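# Lower a held peg into a plate's hole

## Task

The left gripper starts out holding a peg a little above a plate, near the hole in it. Lower the peg into that hole until it sits on the hole's floor. Forcing or wedging the peg with too much pressure ends the attempt as failed.

## Robot and tools

Robot: two arms, left_arm and right_arm, each ending in a two-finger gripper with a wrist camera (cam_left_wrist and cam_right_wrist, both 896x504 pixels). At the start the left gripper is already closed on the peg. Calibrated base positions: left_arm (-0.002, +0.321, -0.001) m, right_arm (0, -0.302, +0.004) m. The right arm is not needed for this job and can be left holding still.

Frame: every position, target and offset uses the scene frame. Its origin sits at table-top height, halfway between the two nominal bases. +x points away from the robot over the table, +z points up, and +y points toward left_arm. Left and right in the camera pictures do not match the arm names. A gripper's fingers extend along its own +z axis and close along its own y axis. end_effector_position is the spot between the finger pads, roughly 1 cm back from the tips. Reported hand positions and orientations may be wrong by up to a few cm, more when the arm is stretched.

Row format (shared by execute_actions and move): one flat list of 14 numbers, each between -1 and 1, always all 14 even when one arm stays put. Numbers 1 to 7 are left_arm: dx, dy, dz, rx, ry, rz, opening. Numbers 8 to 14 are right_arm in the same order. dx to rz are offsets, not poses: they are measured from that arm's Hand target as it was when the action or move began, along scene axes, and the turn happens about the Hand target's position. rx, ry, rz form a single rotation vector. Scale: 1.0 equals 0.6 m or 180 degrees, so 1 cm is about 0.0167 and 1 degree about 0.0056. The opening is absolute, not an offset: +1 means fully open (0.094 m), -1 means shut. Warning: a 0 in an opening slot is a real command (half open) and would release the peg, so always resend the left arm's current opening as shown under Tool commands.

execute_actions(actions, cameras): actions is a list of actions; each action is a table of up to 15 rows, one row per control step of 1/30 s. If fewer than 15 rows are given, the last row is repeated to fill the action. Every row inside one action counts from that action's starting pose, but each new action or call starts from the updated Hand target, so sending the same offset twice moves twice. An empty actions list just reports state and images. cameras picks which images return: omitted, null or ["all"] gives all, [] gives none.

move(target, speed, blend, opening_speed, blocking, cameras): drives each gripper in a straight line toward its target. target is one 14-number row or a list of up to 15 rows; every row in the list is an offset from the same starting Hand targets. speed is the path's top speed in m/s, from 0.002 to 2.9 (default 0.25); rotation is capped at twice that in rad/s. blend (m) lets a list round its corners. opening_speed (0.2 or more, per second on the -1..+1 scale) makes finger changes gradual. blocking=false returns after about 0.5 s while the move continues. A move lasts at least 0.5 s and at most 10 s. It does not avoid obstacles. The result adds a "move:" line giving the ending (done, off_target, moving, held, fault) and limits (paced means the sent pose was clipped; held means checks blocked steps). done means at rest within 10 mm and 2 degrees of target.

wait(seconds): 0 to 10 s, arms keep their last command. stop(): brakes a running move. zoom_image(camera, region): a closer look at part of the latest image of cam_left_wrist or cam_right_wrist, region [x0, y0, x1, y1] in pixels from the top-left, at most 504 by 504. read_manual(section): only licence texts. finished_scene(scene): ends the scene for good (scene is 1 or may be left out); the peg must remain seated once the robot lets go of control.

Result lines: end_effector_position (m) and end_effector_quat_wxyz per gripper; Hand target (last commanded pose after clipping, the base for the next offsets); Tool commands; grip_measured (opening on the -1..+1 scale, may read a few mm off); grip_effort_nm (gripper motor effort, negative closing, not a finger force); Joint positions (last entry is the opening in metres); Joint velocities, reading "within noise" when the arm is still; Joint torques (include the arm's weight, noisy; joints 1 to 3 wrap at ±28 N m). MOTOR HOT and OVER-TEMPERATURE FAULT lines warn of overheating; a fault folds that arm away for good. Camera intrinsics and world-to-camera transforms are given per camera but may be slightly off.

Control behaviour: orientation commands are limited to 40 degrees from the measured orientation per step. Friction and weight can leave a gripper about 1 cm from its commanded pose in free air; the next command, even all zeros, asks for it again, and a remaining gap can be sent as an extra offset. Very small moves may not start at all.

Things to avoid: letting go of the peg or having it fall, since anything leaving the table fails the task. Lower the peg slowly and in small dz steps; contacts get harder with speed and with how far the target lies beyond the contact. An arm blocked by contact keeps pushing until commanded away, so once the peg meets the bottom, set the target back up to its actual position rather than pressing down. Do not wedge the peg sideways in the hole. Stay clear of the fixtures near the bases (bar, plate behind it, low rail), whose tops may be up to 3 cm above the table, and keep the arms from colliding with each other. Avoid long pushes or stretched poses that heat motors. Loose objects may occasionally be nudged by outside pushes, and a camera cable touching something counts as the arm touching it.

Each tool is called in YAML: its name, and indented under it one key for each argument.

## Session

execute_actions:
  actions: []

Scene clock: 0.00 s.
left_arm: end_effector_position=(+0.2786, +0.1627, +0.1127) grip_measured=-0.084 grip_effort_nm=n/a end_effector_quat_wxyz=(+0.007, +0.864, +0.503, -0.022) | right_arm: end_effector_position=(+0.3987, -0.3076, +0.3943) grip_measured=+1.000 grip_effort_nm=n/a end_effector_quat_wxyz=(+0.692, +0.006, +0.722, -0.006)
Joint positions: left_arm=[-0.517 1.76 1.472 -1.284 0.017 1.572 0.043] | right_arm=[0 1.047 1.047 0 0 0 0.094]
Joint velocities: within noise
Joint torques (N m): no reading
Motor temperatures (°C): left_arm=[29 36 32 36 29 27 30] | right_arm=[27 36 33 36 27 28 27]
Heat: left arm: 36 °C; right arm: 36 °C.
Hand target: left_arm +0.2795, +0.1597, +0.1222; +0.020, +0.865, +0.501, -0.019 | right_arm +0.3953, -0.3075, +0.3984; +0.694, +0.006, +0.720, -0.006
Tool commands: left_gripper/opening=-1.0 right_gripper/opening=+1.0

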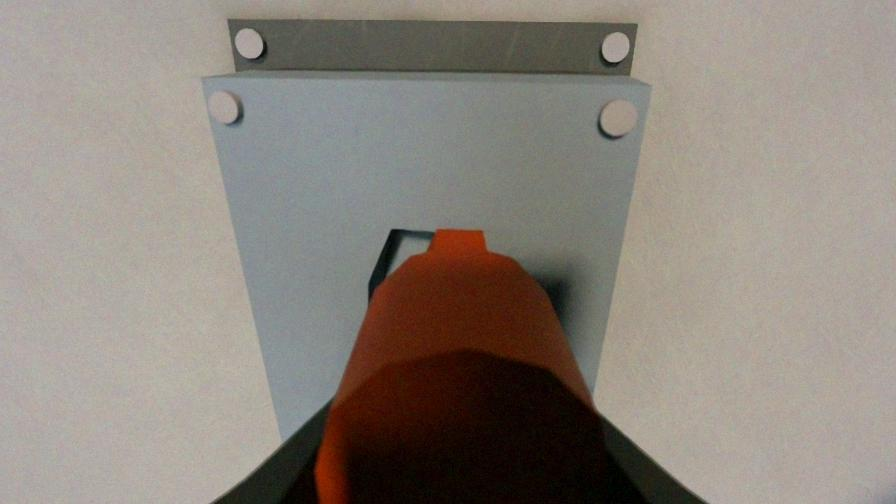

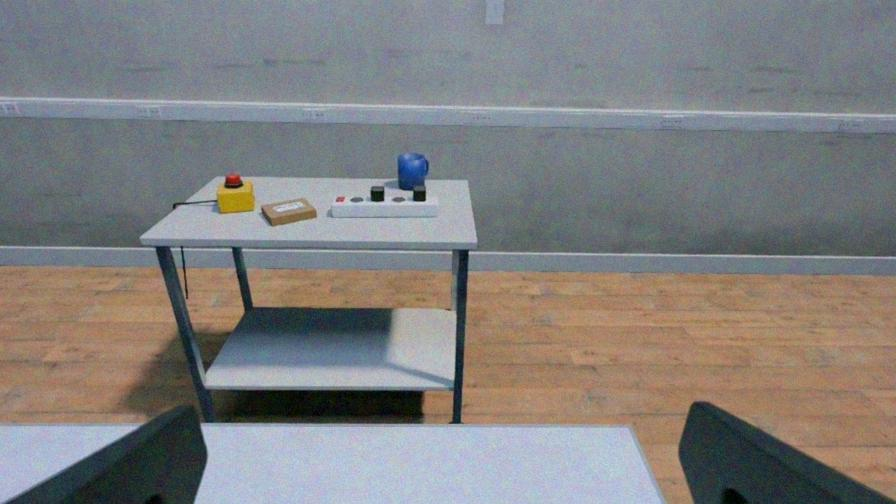

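zoom_image:
  camera: "cam_left_wrist"
  region: [280, 180, 640, 504]

Scaled by 1.400 from the camera's 896x504 image, which has a finer 1280x720 frame.

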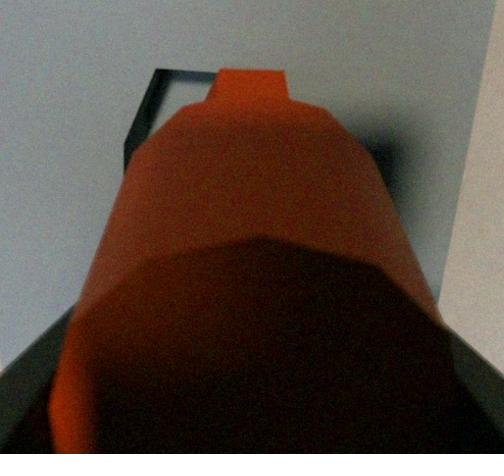

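zoom_image:
  camera: "cam_left_wrist"
  region: [300, 300, 640, 504]

zoom_image:
  camera: "cam_left_wrist"
  region: [340, 200, 600, 350]

Scaled by 1.482 from the camera's 896x504 image, which has a finer 1280x720 frame.

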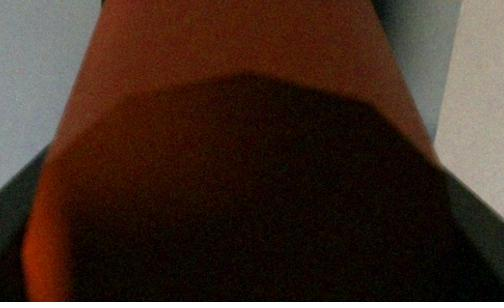

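Scaled by 1.938 from the camera's 896x504 image, which has a finer 1280x720 frame.

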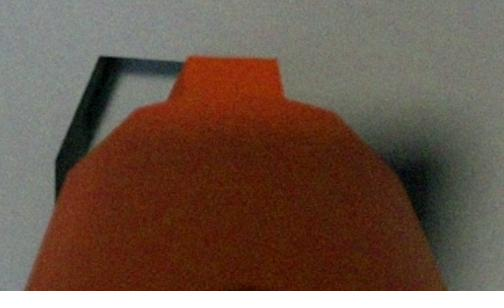

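move:
  target: [0, 0, 0.1167, 0, 0, 0, -1, -0.1212, 0.515, -0.4117, 0.2175, 0.3949, 0.3254, 1]
  speed: 0.3

Scene clock: 215.80 s.
left_arm: end_effector_position=(+0.2791, +0.1647, +0.1839) grip_measured=-0.084 grip_effort_nm=-0.994 end_effector_quat_wxyz=(+0.016, +0.864, +0.503, -0.017) | right_arm: end_effector_position=(+0.3200, -0.0052, +0.1426) grip_measured=+1.000 grip_effort_nm=-0.002 end_effector_quat_wxyz=(+0.051, -0.103, +0.852, +0.510)
Joint positions: left_arm=[-0.517 1.76 1.756 -1.546 0.017 1.571 0.043] | right_arm=[0.434 1.737 1.148 -0.334 -0.933 0.487 0.094]
Joint velocities: within noise
Joint torques (N m): left_arm=[-0.66 -7.34 8.18 0.05 0.09 -0.04] | right_arm=[0.73 -7.65 9.63 1.19 -0.54 0.02]
Motor temperatures (°C): left_arm=[27 39 33 30 28 26 32] | right_arm=[27 34 35 41 25 27 27]
Heat: left arm: 39 °C; right arm: 41 °C.
Hand target: left_arm +0.2795, +0.1597, +0.1923; +0.020, +0.865, +0.501, -0.019 | right_arm +0.3227, +0.0015, +0.1516; +0.055, -0.115, +0.844, +0.520
Off the commanded pose: left_arm 0.010 m, 1 deg | right_arm 0.011 m, 2 deg.
joint sent to its limit (left arm) — joint 4 (wrist pitch), lower limit. The joint targets still meet the commanded pose.
move: off_target (right_arm)
camera_calibration:
cam_left_wrist: T_world_to_cam=[[-0.878389, 0.476783, -0.0333178, 0.175986], [0.430667, 0.819802, 0.377426, -0.286487], [0.207264, 0.317178, -0.92544, 0.147346], [0, 0, 0, 1]] pos_world=[0.247425, 0.10422, 0.250351]
cam_right_wrist: T_world_to_cam=[[0.236334, -0.474974, -0.847671, 0.0442286], [-0.896313, -0.44342, -0.00143552, 0.328985], [-0.375192, 0.760118, -0.53052, 0.284349], [0, 0, 0, 1]] pos_world=[0.391107, -0.0492527, 0.188816]

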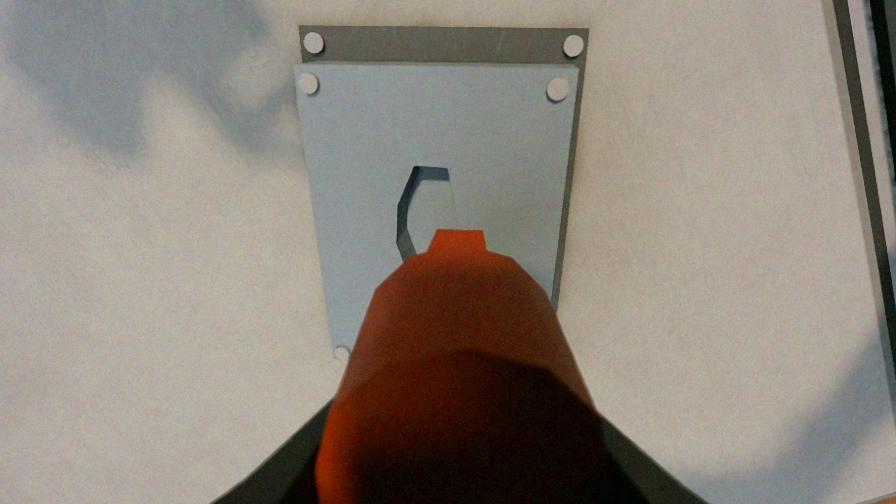

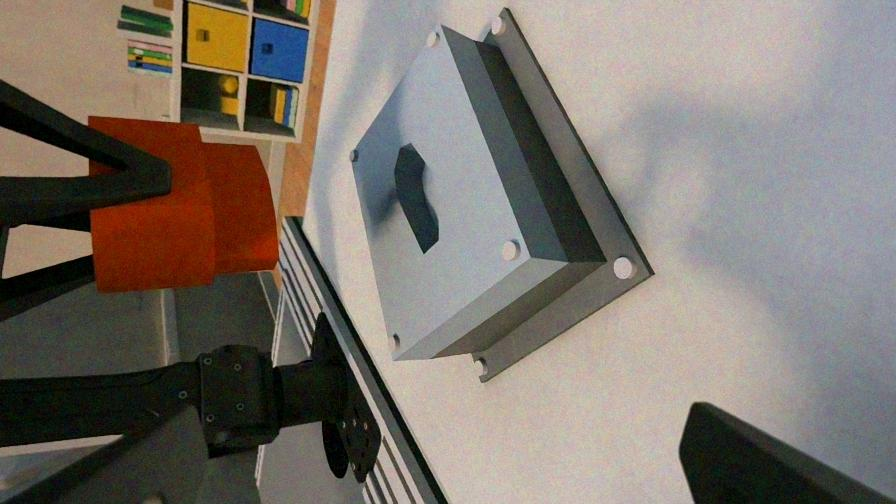

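zoom_image:
  camera: "cam_right_wrist"
  region: [340, 120, 520, 280]

zoom_image:
  camera: "cam_left_wrist"
  region: [370, 140, 530, 280]

zoom_image:
  camera: "cam_right_wrist"
  region: [60, 100, 300, 310]

Scaled by 2.800 from the camera's 896x504 image, which has a finer 1280x720 frame.

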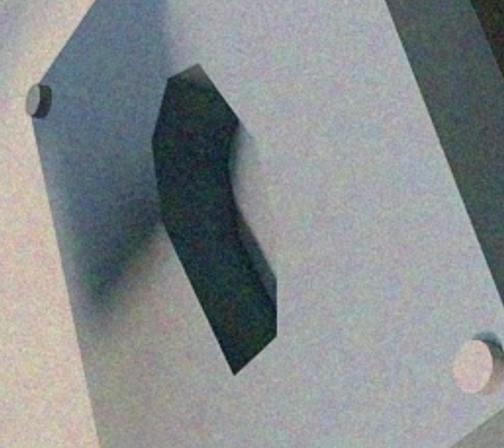

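Scaled by 3.150 from the camera's 896x504 image, which has a finer 1280x720 frame.

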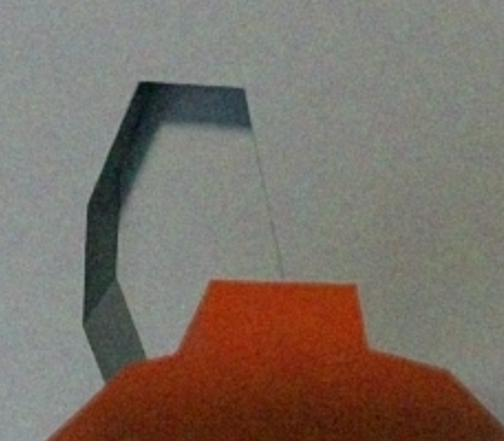

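Scaled by 2.100 from the camera's 896x504 image, which has a finer 1280x720 frame.

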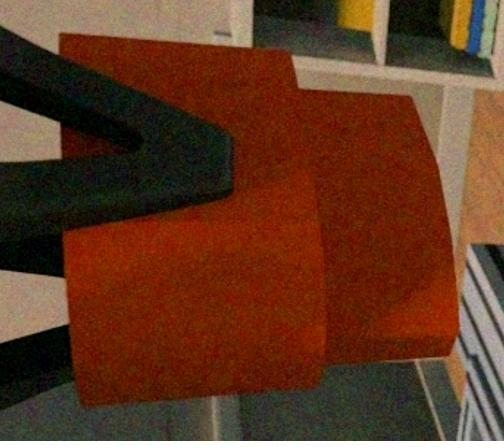

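zoom_image:
  camera: "cam_right_wrist"
  region: [330, 0, 670, 400]

Scaled by 1.260 from the camera's 896x504 image, which has a finer 1280x720 frame.

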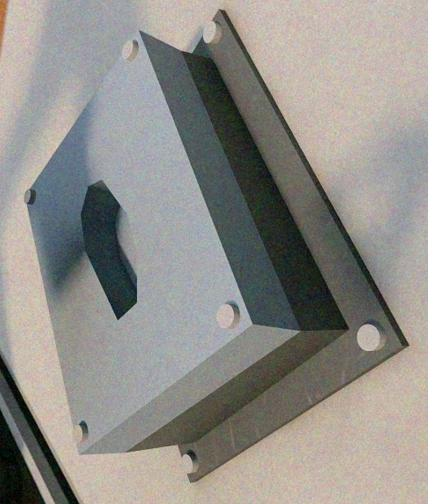

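zoom_image:
  camera: "cam_right_wrist"
  region: [480, 220, 660, 320]

zoom_image:
  camera: "cam_right_wrist"
  region: [370, 300, 500, 400]

zoom_image:
  camera: "cam_right_wrist"
  region: [420, 0, 540, 80]

Scaled by 2.800 from the camera's 896x504 image, which has a finer 1280x720 frame.

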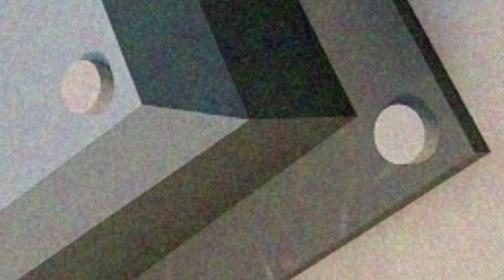

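Scaled by 3.877 from the camera's 896x504 image, which has a finer 1280x720 frame.

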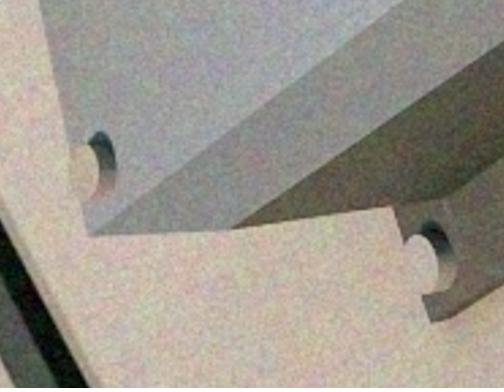

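Scaled by 4.200 from the camera's 896x504 image, which has a finer 1280x720 frame.

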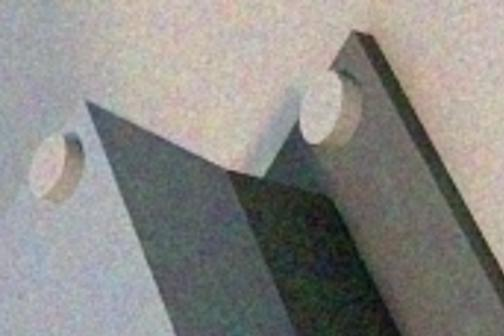

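zoom_image:
  camera: "cam_left_wrist"
  region: [280, 10, 440, 110]

zoom_image:
  camera: "cam_left_wrist"
  region: [500, 10, 620, 110]

zoom_image:
  camera: "cam_left_wrist"
  region: [300, 300, 400, 400]

zoom_image:
  camera: "cam_left_wrist"
  region: [520, 200, 620, 330]

Scaled by 3.150 from the camera's 896x504 image, which has a finer 1280x720 frame.

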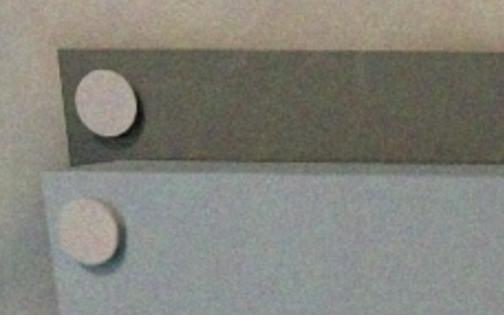

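Scaled by 4.200 from the camera's 896x504 image, which has a finer 1280x720 frame.

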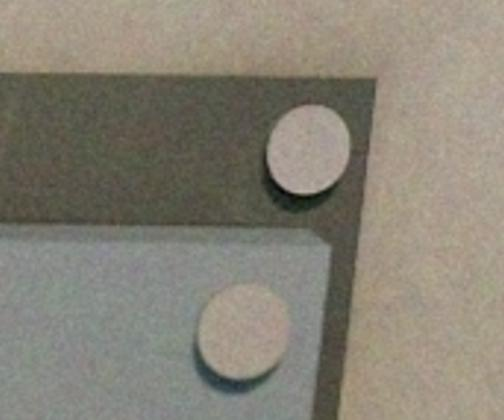

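Scaled by 5.040 from the camera's 896x504 image, which has a finer 1280x720 frame.

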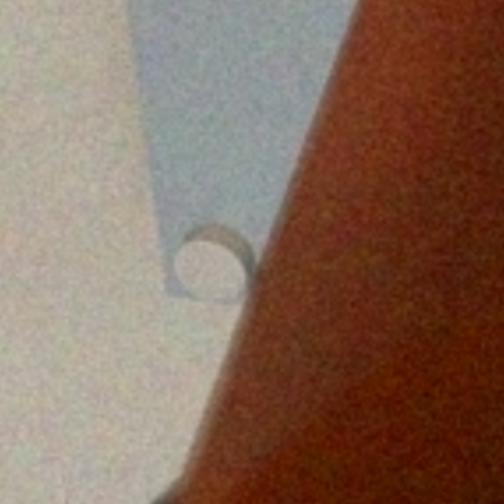

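Scaled by 3.877 from the camera's 896x504 image, which has a finer 1280x720 frame.

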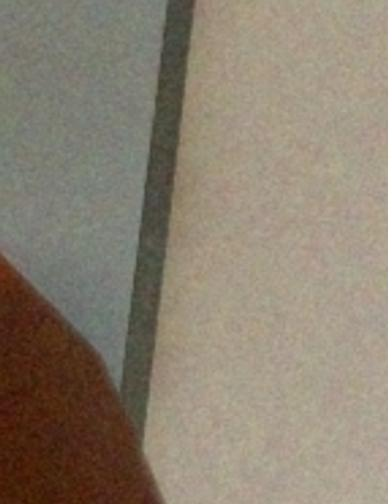

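move:
  target: [0.04002, -0.01925, -0.10627, 0.01655, 0.0573, 0.0032, -1, 0.0157, -0.0317, 0.0221, 0, 0, 0, 1]
  speed: 0.1

Scene clock: 666.37 s.
left_arm: end_effector_position=(+0.2997, +0.1521, +0.1197) grip_measured=-0.084 grip_effort_nm=-0.994 end_effector_quat_wxyz=(-0.056, +0.856, +0.507, -0.079) | right_arm: end_effector_position=(+0.3294, -0.0188, +0.1573) grip_measured=+1.000 grip_effort_nm=-0.007 end_effector_quat_wxyz=(+0.054, -0.105, +0.850, +0.514)
Joint positions: left_arm=[-0.497 2.018 1.828 -1.548 0.05 1.578 0.043] | right_arm=[0.386 1.737 1.213 -0.443 -0.968 0.422 0.094]
Joint velocities: within noise
Joint torques (N m): left_arm=[0.18 -9.95 8.28 -0.37 0.24 0.06] | right_arm=[-0.44 -7.8 9.78 0.85 -0.6 -0.15]
Motor temperatures (°C): left_arm=[26 36 33 26 27 26 32] | right_arm=[26 35 35 35 26 27 27]
Heat: left arm: 36 °C; right arm: 35 °C.
Hand target: left_arm +0.3035, +0.1481, +0.1285; -0.047, +0.858, +0.505, -0.083 | right_arm +0.3321, -0.0175, +0.1649; +0.055, -0.115, +0.844, +0.520
Off the commanded pose: left_arm 0.010 m, 1 deg | right_arm 0.008 m, 1 deg.
joint sent to its limit (left arm) — joint 4 (wrist pitch), lower limit. The joint targets still meet the commanded pose.
move: done
camera_calibration:
cam_left_wrist: T_world_to_cam=[[-0.872374, 0.463839, 0.154324, 0.175602], [0.487481, 0.80195, 0.345309, -0.271275], [0.0364074, 0.376469, -0.925713, 0.129956], [0, 0, 0, 1]] pos_world=[0.280701, 0.0871734, 0.186876]
cam_right_wrist: T_world_to_cam=[[0.241434, -0.467195, -0.850552, 0.0468652], [-0.895439, -0.445078, -0.009701, 0.33252], [-0.37403, 0.76396, -0.525801, 0.304942], [0, 0, 0, 1]] pos_world=[0.400494, -0.0630713, 0.203426]

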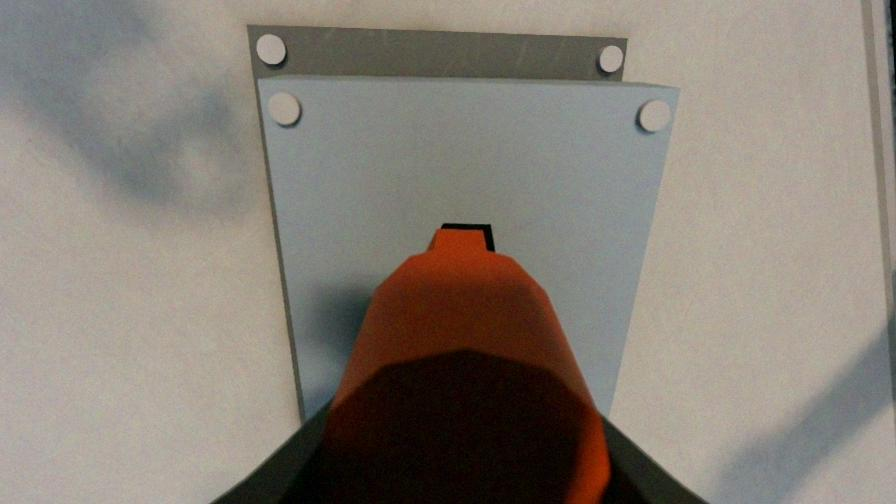

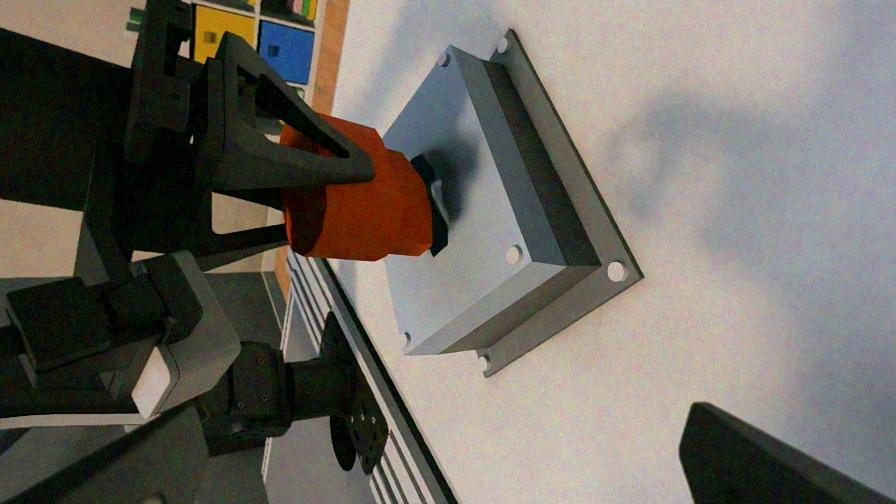

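zoom_image:
  camera: "cam_left_wrist"
  region: [400, 190, 540, 280]

zoom_image:
  camera: "cam_right_wrist"
  region: [260, 100, 500, 290]

Scaled by 3.600 from the camera's 896x504 image, which has a finer 1280x720 frame.

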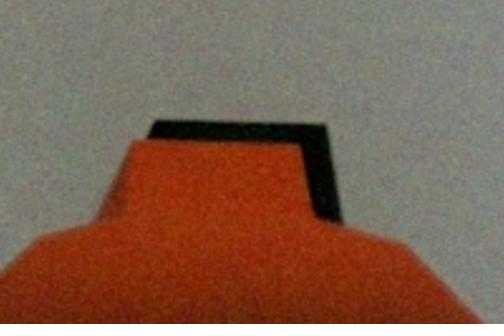

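Scaled by 2.100 from the camera's 896x504 image, which has a finer 1280x720 frame.

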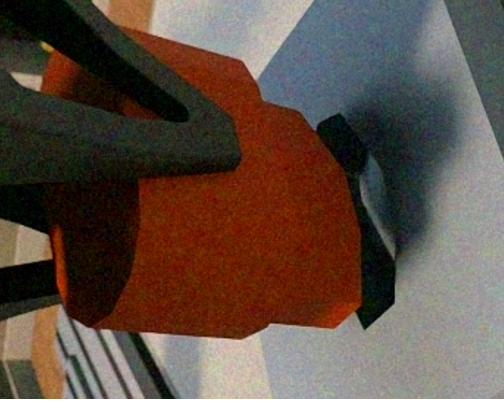

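zoom_image:
  camera: "cam_right_wrist"
  region: [370, 140, 470, 200]

zoom_image:
  camera: "cam_right_wrist"
  region: [370, 200, 470, 260]

Scaled by 5.040 from the camera's 896x504 image, which has a finer 1280x720 frame.

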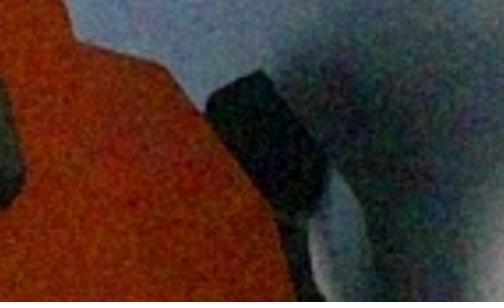

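Scaled by 5.040 from the camera's 896x504 image, which has a finer 1280x720 frame.

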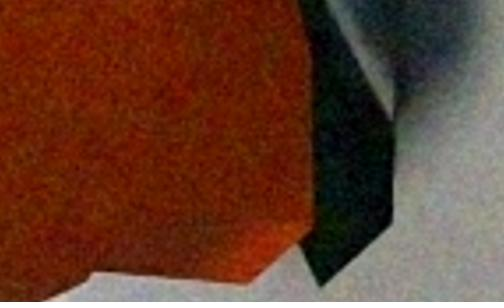

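move:
  target: [-0.0025, 0.00795, -0.0154, 0, 0, 0, -1.0, 0, 0, 0, 0, 0, 0, 1.0]
  speed: 0.03

Scene clock: 895.43 s.
left_arm: end_effector_position=(+0.3036, +0.1539, +0.1192) grip_measured=-0.084 grip_effort_nm=-0.994 end_effector_quat_wxyz=(-0.051, +0.857, +0.507, -0.077) | right_arm: end_effector_position=(+0.3292, -0.0188, +0.1572) grip_measured=+1.000 grip_effort_nm=-0.002 end_effector_quat_wxyz=(+0.053, -0.106, +0.850, +0.514)
Joint positions: left_arm=[-0.487 2.018 1.828 -1.538 0.05 1.588 0.043] | right_arm=[0.386 1.737 1.213 -0.444 -0.968 0.421 0.094]
Joint velocities: within noise
Joint torques (N m): left_arm=[0.27 -10.48 4.59 -0.09 0.18 0.06] | right_arm=[-0.44 -7.76 9.83 0.83 -0.59 -0.16]
Motor temperatures (°C): left_arm=[26 38 32 26 27 26 32] | right_arm=[26 35 38 32 26 27 27]
Heat: left arm: 38 °C; right arm: 38 °C.
Hand target: left_arm +0.3021, +0.1529, +0.1193; -0.047, +0.857, +0.506, -0.083 | right_arm +0.3321, -0.0175, +0.1649; +0.055, -0.115, +0.844, +0.520
Off the commanded pose: left_arm 0.002 m, 1 deg | right_arm 0.008 m, 1 deg.
move: done
camera_calibration:
cam_left_wrist: T_world_to_cam=[[-0.873887, 0.464409, 0.143686, 0.179877], [0.484122, 0.804558, 0.343965, -0.273573], [0.0441366, 0.370148, -0.927924, 0.127517], [0, 0, 0, 1]] pos_world=[0.284007, 0.089369, 0.18658]
cam_right_wrist: T_world_to_cam=[[0.241672, -0.4671, -0.850536, 0.0468212], [-0.895109, -0.445746, -0.0095406, 0.332134], [-0.374667, 0.763628, -0.52583, 0.305106], [0, 0, 0, 1]] pos_world=[0.400294, -0.0630701, 0.203426]

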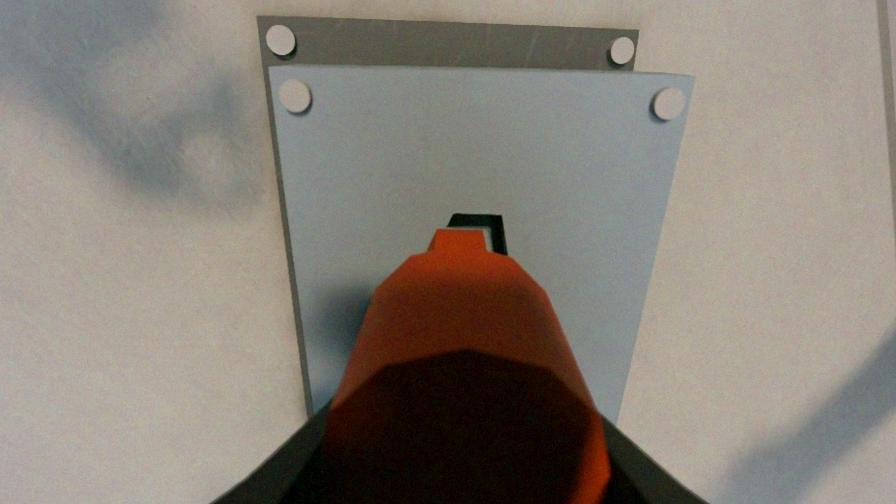

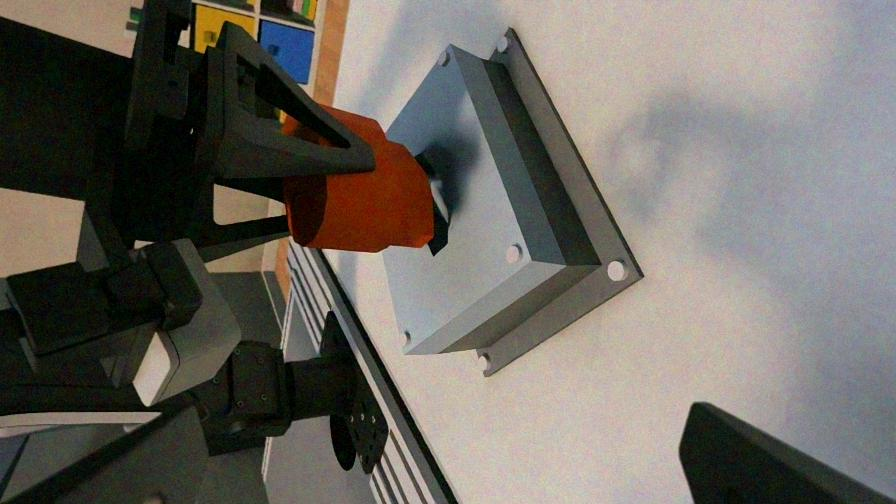

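move:
  target: [-0.0045, 0.00733, -0.0110, 0, 0, 0, -1.0, 0, 0, 0, 0, 0, 0, 1.0]
  speed: 0.04
  cameras: ["cam_left_wrist"]

Scene clock: 914.60 s.
left_arm: end_effector_position=(+0.3016, +0.1573, +0.1074) grip_measured=-0.084 grip_effort_nm=-0.989 end_effector_quat_wxyz=(-0.057, +0.856, +0.507, -0.081) | right_arm: end_effector_position=(+0.3292, -0.0188, +0.1572) grip_measured=+1.000 grip_effort_nm=0.002 end_effector_quat_wxyz=(+0.053, -0.105, +0.850, +0.514)
Joint positions: left_arm=[-0.48 2.018 1.778 -1.503 0.05 1.595 0.043] | right_arm=[0.386 1.737 1.213 -0.445 -0.968 0.421 0.094]
Joint velocities: within noise
Joint torques (N m): left_arm=[0.24 -12.19 4.3 -0.16 0.16 0.11] | right_arm=[-0.49 -7.75 9.8 0.84 -0.6 -0.17]
Motor temperatures (°C): left_arm=[26 38 32 26 27 26 32] | right_arm=[26 35 38 32 26 27 27]
Heat: left arm: 38 °C; right arm: 38 °C.
Hand target: left_arm +0.2993, +0.1572, +0.1126; -0.047, +0.857, +0.506, -0.083 | right_arm +0.3321, -0.0175, +0.1649; +0.055, -0.115, +0.844, +0.520
Off the commanded pose: left_arm 0.006 m, 1 deg | right_arm 0.008 m, 1 deg.
move: done
camera_calibration:
cam_left_wrist: T_world_to_cam=[[-0.871639, 0.464131, 0.157571, 0.17623], [0.489084, 0.802397, 0.341989, -0.272344], [0.0322927, 0.375156, -0.926399, 0.117983], [0, 0, 0, 1]] pos_world=[0.282998, 0.0924722, 0.174669]
Images, in order (width x height): cam_left_wrist 896x504.

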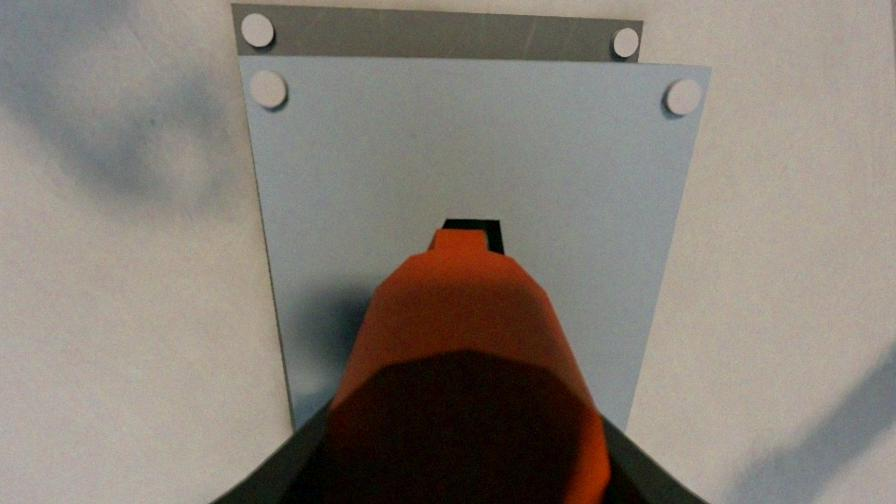

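wait:
  seconds: 0

zoom_image:
  camera: "cam_left_wrist"
  region: [400, 190, 540, 280]

zoom_image:
  camera: "cam_right_wrist"
  region: [370, 140, 490, 270]

Scene clock: 920.63 s.
left_arm: end_effector_position=(+0.3018, +0.1572, +0.1073) grip_measured=-0.084 grip_effort_nm=-0.999 end_effector_quat_wxyz=(-0.056, +0.856, +0.507, -0.081) | right_arm: end_effector_position=(+0.3292, -0.0188, +0.1572) grip_measured=+1.000 grip_effort_nm=-0.007 end_effector_quat_wxyz=(+0.053, -0.105, +0.850, +0.514)
Joint positions: left_arm=[-0.48 2.018 1.778 -1.502 0.05 1.596 0.043] | right_arm=[0.386 1.737 1.213 -0.445 -0.968 0.421 0.094]
Joint velocities: within noise
Joint torques (N m): left_arm=[0.2 -12.16 4.27 -0.18 0.17 0.06] | right_arm=[-0.5 -7.76 9.83 0.83 -0.6 -0.16]
Motor temperatures (°C): left_arm=[26 39 32 26 27 26 32] | right_arm=[26 35 38 32 26 27 27]
Heat: left arm: 39 °C; right arm: 38 °C.
Hand target: left_arm +0.2993, +0.1572, +0.1126; -0.047, +0.858, +0.505, -0.083 | right_arm +0.3322, -0.0175, +0.1649; +0.055, -0.115, +0.844, +0.520
Tool commands: left_gripper/opening=-1.0 right_gripper/opening=+1.0
Off the commanded pose: left_arm 0.006 m, 1 deg | right_arm 0.008 m, 1 deg.
camera_calibration:
cam_left_wrist: T_world_to_cam=[[-0.871564, 0.464541, 0.156771, 0.176415], [0.489163, 0.802341, 0.342008, -0.272379], [0.0330928, 0.374768, -0.926528, 0.11772], [0, 0, 0, 1]] pos_world=[0.283099, 0.0924715, 0.17457]
cam_right_wrist: T_world_to_cam=[[0.241356, -0.467233, -0.850553, 0.0468575], [-0.895126, -0.44572, -0.00915704, 0.332064], [-0.37483, 0.763562, -0.525809, 0.305111], [0, 0, 0, 1]] pos_world=[0.400295, -0.0630698, 0.203326]

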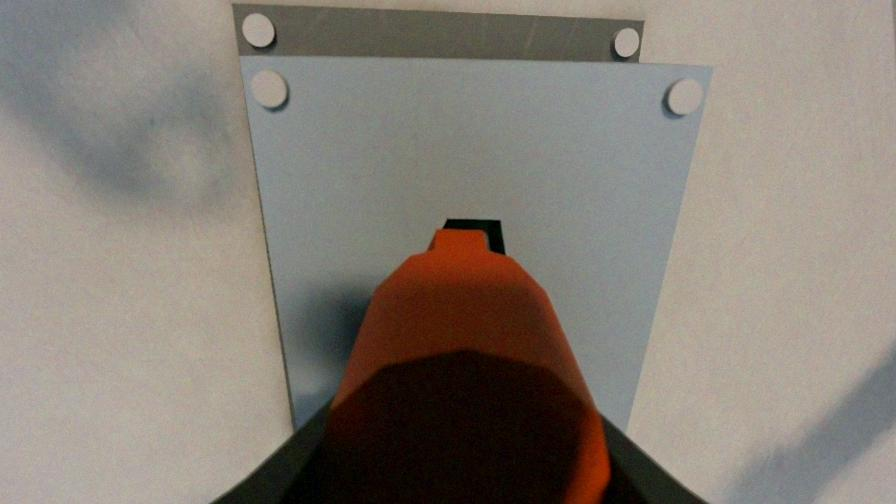

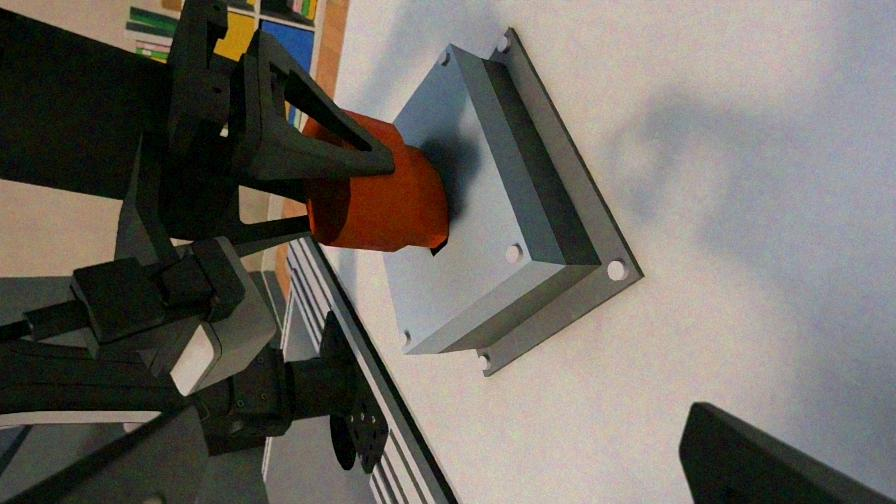

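Scaled by 3.600 from the camera's 896x504 image, which has a finer 1280x720 frame.

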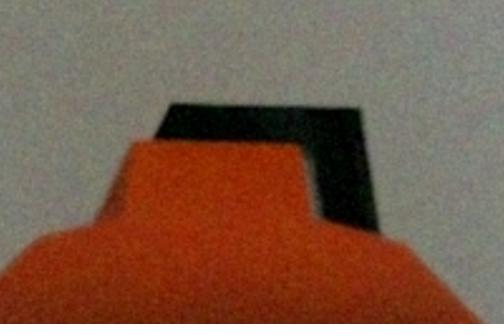

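Scaled by 3.877 from the camera's 896x504 image, which has a finer 1280x720 frame.

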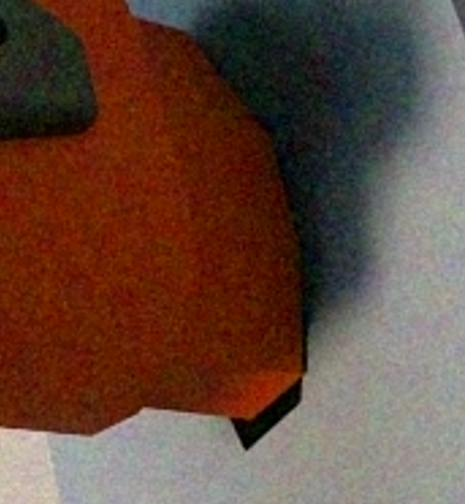

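move:
  target: [-0.0065, 0.001, 0.0022, 0, 0, 0, -1.0, 0, 0, 0, 0, 0, 0, 1.0]
  speed: 0.03
  cameras: []

Scene clock: 951.40 s.
left_arm: end_effector_position=(+0.3008, +0.1576, +0.1060) grip_measured=-0.084 grip_effort_nm=-0.994 end_effector_quat_wxyz=(-0.057, +0.856, +0.507, -0.082) | right_arm: end_effector_position=(+0.3292, -0.0188, +0.1572) grip_measured=+1.000 grip_effort_nm=-0.002 end_effector_quat_wxyz=(+0.053, -0.105, +0.850, +0.514)
Joint positions: left_arm=[-0.48 2.016 1.77 -1.498 0.051 1.596 0.043] | right_arm=[0.386 1.737 1.213 -0.445 -0.968 0.421 0.094]
Joint velocities: within noise
Joint torques (N m): left_arm=[0.03 -13.42 3.51 -0.2 0.19 0.04] | right_arm=[-0.47 -7.76 9.8 0.83 -0.6 -0.17]
Motor temperatures (°C): left_arm=[26 40 31 26 27 26 32] | right_arm=[26 35 38 32 26 27 27]
Heat: left arm: 40 °C; right arm: 38 °C.
Hand target: left_arm +0.2954, +0.1578, +0.1139; -0.047, +0.858, +0.505, -0.083 | right_arm +0.3322, -0.0175, +0.1649; +0.055, -0.115, +0.844, +0.520
Off the commanded pose: left_arm 0.010 m, 1 deg | right_arm 0.008 m, 1 deg.
move: done
No camera images: "cameras" was empty.

move:
  target: [-0.004, 0.0, 0.010, 0, 0, 0, -1.0, 0, 0, 0, 0, 0, 0, 1.0]
  speed: 0.04
  cameras: []

Scene clock: 958.30 s.
left_arm: end_effector_position=(+0.3008, +0.1576, +0.1063) grip_measured=-0.084 grip_effort_nm=-0.989 end_effector_quat_wxyz=(-0.057, +0.856, +0.507, -0.082) | right_arm: end_effector_position=(+0.3291, -0.0189, +0.1572) grip_measured=+1.000 grip_effort_nm=-0.007 end_effector_quat_wxyz=(+0.053, -0.105, +0.850, +0.514)
Joint positions: left_arm=[-0.48 2.015 1.77 -1.498 0.051 1.596 0.043] | right_arm=[0.386 1.737 1.213 -0.445 -0.968 0.421 0.094]
Joint velocities: within noise
Joint torques (N m): left_arm=[-0.27 -14.16 4.34 -0.41 0.18 -0.01] | right_arm=[-0.47 -7.75 9.81 0.84 -0.6 -0.17]
Motor temperatures (°C): left_arm=[26 39 31 26 27 26 32] | right_arm=[26 35 38 32 26 27 27]
Heat: left arm: 39 °C; right arm: 38 °C.
Hand target: left_arm +0.2930, +0.1578, +0.1200; -0.047, +0.858, +0.505, -0.083 | right_arm +0.3321, -0.0176, +0.1649; +0.055, -0.114, +0.844, +0.520
Off the commanded pose: left_arm 0.016 m, 1 deg | right_arm 0.008 m, 1 deg.
move: off_target (left_arm)
No camera images: "cameras" was empty.

move:
  target: [0.0, 0.0, 0.012, 0, 0, 0, -1.0, 0, 0, 0, 0, 0, 0, 1.0]
  speed: 0.04
  cameras: []

Scene clock: 964.37 s.
left_arm: end_effector_position=(+0.3007, +0.1577, +0.1063) grip_measured=-0.084 grip_effort_nm=-0.994 end_effector_quat_wxyz=(-0.057, +0.856, +0.507, -0.082) | right_arm: end_effector_position=(+0.3291, -0.0189, +0.1572) grip_measured=+1.000 grip_effort_nm=-0.002 end_effector_quat_wxyz=(+0.053, -0.105, +0.850, +0.514)
Joint positions: left_arm=[-0.48 2.015 1.77 -1.499 0.051 1.596 0.043] | right_arm=[0.386 1.737 1.213 -0.445 -0.968 0.421 0.094]
Joint velocities: within noise
Joint torques (N m): left_arm=[-0.38 -14.16 6.48 -0.69 0.2 0] | right_arm=[-0.44 -7.79 9.83 0.83 -0.6 -0.16]
Motor temperatures (°C): left_arm=[26 39 31 26 27 26 32] | right_arm=[26 35 38 32 26 27 27]
Heat: left arm: 39 °C; right arm: 38 °C.
Hand target: left_arm +0.2930, +0.1578, +0.1272; -0.047, +0.858, +0.505, -0.083 | right_arm +0.3321, -0.0176, +0.1649; +0.055, -0.114, +0.844, +0.520
Off the commanded pose: left_arm 0.022 m, 1 deg | right_arm 0.008 m, 1 deg.
move: off_target (left_arm)
No camera images: "cameras" was empty.

move:
  target: [0.0, 0.0, 0.010, 0, 0, 0, -1.0, 0, 0, 0, 0, 0, 0, 1.0]
  speed: 0.04
  cameras: []

Scene clock: 969.10 s.
left_arm: end_effector_position=(+0.2928, +0.1616, +0.1081) grip_measured=-0.084 grip_effort_nm=-0.994 end_effector_quat_wxyz=(-0.072, +0.855, +0.506, -0.092) | right_arm: end_effector_position=(+0.3291, -0.0189, +0.1572) grip_measured=+1.000 grip_effort_nm=-0.002 end_effector_quat_wxyz=(+0.053, -0.105, +0.850, +0.514)
Joint positions: left_arm=[-0.48 2.015 1.77 -1.535 0.052 1.596 0.043] | right_arm=[0.386 1.737 1.213 -0.445 -0.968 0.421 0.094]
Joint velocities: within noise
Joint torques (N m): left_arm=[-0.31 -14.49 7.99 -0.59 0.2 -0.02] | right_arm=[-0.47 -7.76 9.84 0.83 -0.6 -0.16]
Motor temperatures (°C): left_arm=[26 39 32 26 27 26 32] | right_arm=[26 35 38 32 26 27 27]
Heat: left arm: 39 °C; right arm: 38 °C.
Hand target: left_arm +0.2930, +0.1578, +0.1332; -0.047, +0.858, +0.505, -0.083 | right_arm +0.3321, -0.0176, +0.1649; +0.055, -0.114, +0.844, +0.520
Off the commanded pose: left_arm 0.025 m, 3 deg | right_arm 0.008 m, 1 deg.
joint sent to its limit (left arm) — joint 4 (wrist pitch), lower limit. The joint targets still meet the commanded pose.
move: off_target (left_arm)
No camera images: "cameras" was empty.

move:
  target: [-0.0063, 0.0006, -0.0073, 0, 0, 0, -1.0, 0, 0, 0, 0, 0, 0, 1.0]
  speed: 0.03
  cameras: []

Scene clock: 1027.93 s.
left_arm: end_effector_position=(+0.2927, +0.1618, +0.1109) grip_measured=-0.084 grip_effort_nm=-0.994 end_effector_quat_wxyz=(-0.069, +0.855, +0.506, -0.090) | right_arm: end_effector_position=(+0.3291, -0.0189, +0.1572) grip_measured=+1.000 grip_effort_nm=-0.012 end_effector_quat_wxyz=(+0.053, -0.105, +0.850, +0.514)
Joint positions: left_arm=[-0.48 2.007 1.77 -1.536 0.052 1.596 0.043] | right_arm=[0.386 1.737 1.213 -0.445 -0.968 0.421 0.094]
Joint velocities: within noise
Joint torques (N m): left_arm=[-0.65 -14.68 5.35 -0.36 0.18 -0.04] | right_arm=[-0.49 -7.76 9.84 0.83 -0.59 -0.17]
Motor temperatures (°C): left_arm=[26 40 33 26 27 26 32] | right_arm=[26 35 38 32 26 27 27]
Heat: left arm: 40 °C; right arm: 38 °C.
Hand target: left_arm +0.2892, +0.1581, +0.1288; -0.047, +0.858, +0.505, -0.083 | right_arm +0.3321, -0.0176, +0.1649; +0.055, -0.114, +0.844, +0.520
Off the commanded pose: left_arm 0.019 m, 3 deg | right_arm 0.008 m, 1 deg.
move: off_target (left_arm)
No camera images: "cameras" was empty.

move:
  target: [0.0140, -0.0115, -0.0090, -0.00733, -0.0134, 0, -1.0, 0, 0, 0, 0, 0, 0, 1.0]
  speed: 0.04

zoom_image:
  camera: "cam_left_wrist"
  region: [400, 190, 540, 280]

zoom_image:
  camera: "cam_right_wrist"
  region: [370, 140, 490, 270]

Scene clock: 1082.37 s.
left_arm: end_effector_position=(+0.3038, +0.1560, +0.1086) grip_measured=-0.084 grip_effort_nm=-0.989 end_effector_quat_wxyz=(-0.047, +0.856, +0.508, -0.076) | right_arm: end_effector_position=(+0.3291, -0.0189, +0.1572) grip_measured=+1.000 grip_effort_nm=-0.002 end_effector_quat_wxyz=(+0.053, -0.105, +0.850, +0.514)
Joint positions: left_arm=[-0.48 2.007 1.77 -1.485 0.052 1.593 0.043] | right_arm=[0.386 1.737 1.213 -0.445 -0.968 0.421 0.094]
Joint velocities: within noise
Joint torques (N m): left_arm=[-1.03 -15.06 3.88 -0.06 0.19 -0.03] | right_arm=[-0.46 -7.76 9.81 0.84 -0.6 -0.17]
Motor temperatures (°C): left_arm=[26 43 32 26 27 26 32] | right_arm=[26 35 38 32 26 27 27]
Heat: left arm: 43 °C; right arm: 38 °C.
Hand target: left_arm +0.2976, +0.1512, +0.1234; -0.026, +0.860, +0.505, -0.071 | right_arm +0.3321, -0.0176, +0.1649; +0.055, -0.114, +0.844, +0.520
Off the commanded pose: left_arm 0.017 m, 2 deg | right_arm 0.008 m, 1 deg.
move: off_target (left_arm)
camera_calibration:
cam_left_wrist: T_world_to_cam=[[-0.875779, 0.462975, 0.136622, 0.182172], [0.480313, 0.807605, 0.342162, -0.270808], [0.0480755, 0.365279, -0.929656, 0.116614], [0, 0, 0, 1]] pos_world=[0.284008, 0.0917682, 0.176182]
cam_right_wrist: T_world_to_cam=[[0.241022, -0.467337, -0.850591, 0.0470155], [-0.895124, -0.445732, -0.00874434, 0.33189], [-0.375049, 0.763491, -0.525756, 0.305145], [0, 0, 0, 1]] pos_world=[0.400196, -0.0630695, 0.203325]

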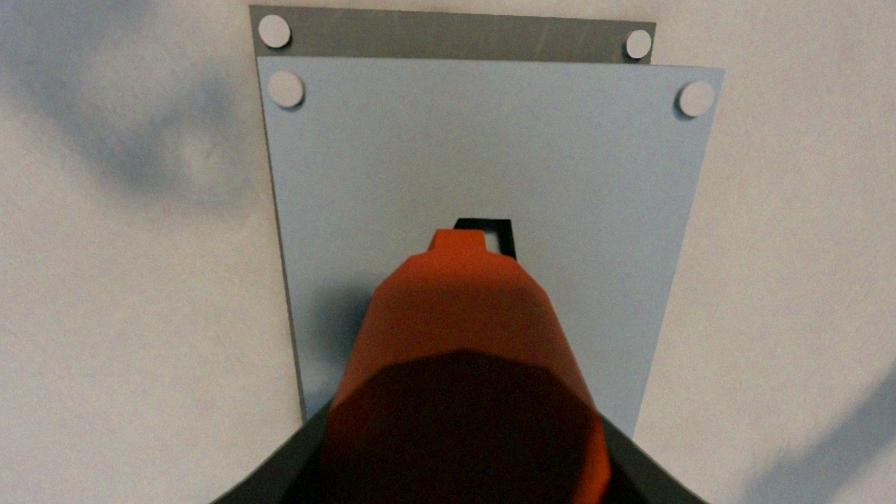

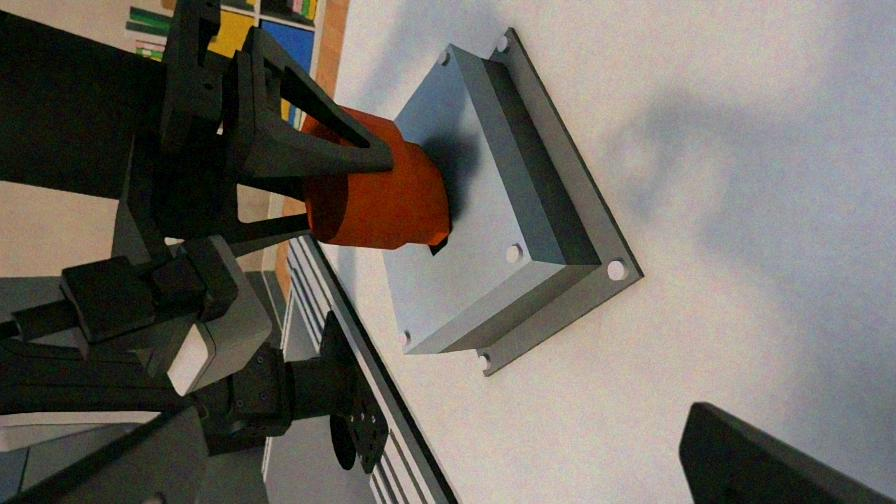

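Scaled by 3.600 from the camera's 896x504 image, which has a finer 1280x720 frame.

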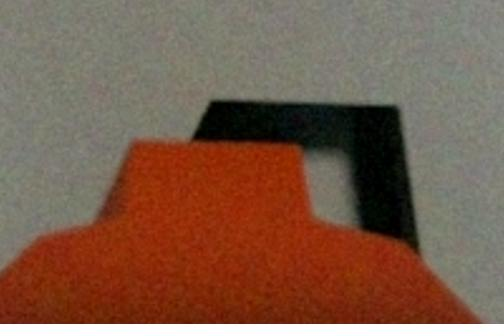

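Scaled by 3.877 from the camera's 896x504 image, which has a finer 1280x720 frame.

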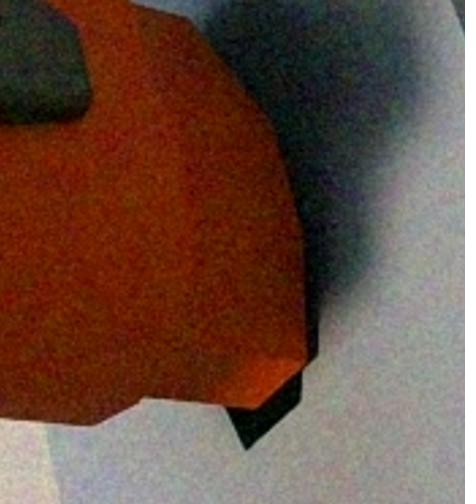

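move:
  target: [-0.0008, -0.0024, 0.0118, -0.00336, -0.00614, 0, -1.0, 0, 0, 0, 0, 0, 0, 1.0]
  speed: 0.04
  cameras: []

Scene clock: 1112.70 s.
left_arm: end_effector_position=(+0.3018, +0.1547, +0.1152) grip_measured=-0.084 grip_effort_nm=-0.989 end_effector_quat_wxyz=(-0.039, +0.858, +0.508, -0.071) | right_arm: end_effector_position=(+0.3291, -0.0189, +0.1572) grip_measured=+1.000 grip_effort_nm=-0.007 end_effector_quat_wxyz=(+0.053, -0.105, +0.850, +0.514)
Joint positions: left_arm=[-0.486 1.981 1.763 -1.482 0.052 1.589 0.043] | right_arm=[0.386 1.737 1.213 -0.445 -0.968 0.421 0.094]
Joint velocities: within noise
Joint torques (N m): left_arm=[-0.83 -14.61 4.57 -0.09 0.21 -0.02] | right_arm=[-0.46 -7.77 9.84 0.83 -0.6 -0.16]
Motor temperatures (°C): left_arm=[26 43 31 26 27 26 32] | right_arm=[26 35 38 32 26 27 27]
Heat: left arm: 43 °C; right arm: 38 °C.
Hand target: left_arm +0.2971, +0.1499, +0.1305; -0.017, +0.860, +0.505, -0.066 | right_arm +0.3321, -0.0176, +0.1649; +0.055, -0.114, +0.844, +0.520
Off the commanded pose: left_arm 0.017 m, 3 deg | right_arm 0.008 m, 1 deg.
move: off_target (left_arm)
No camera images: "cameras" was empty.


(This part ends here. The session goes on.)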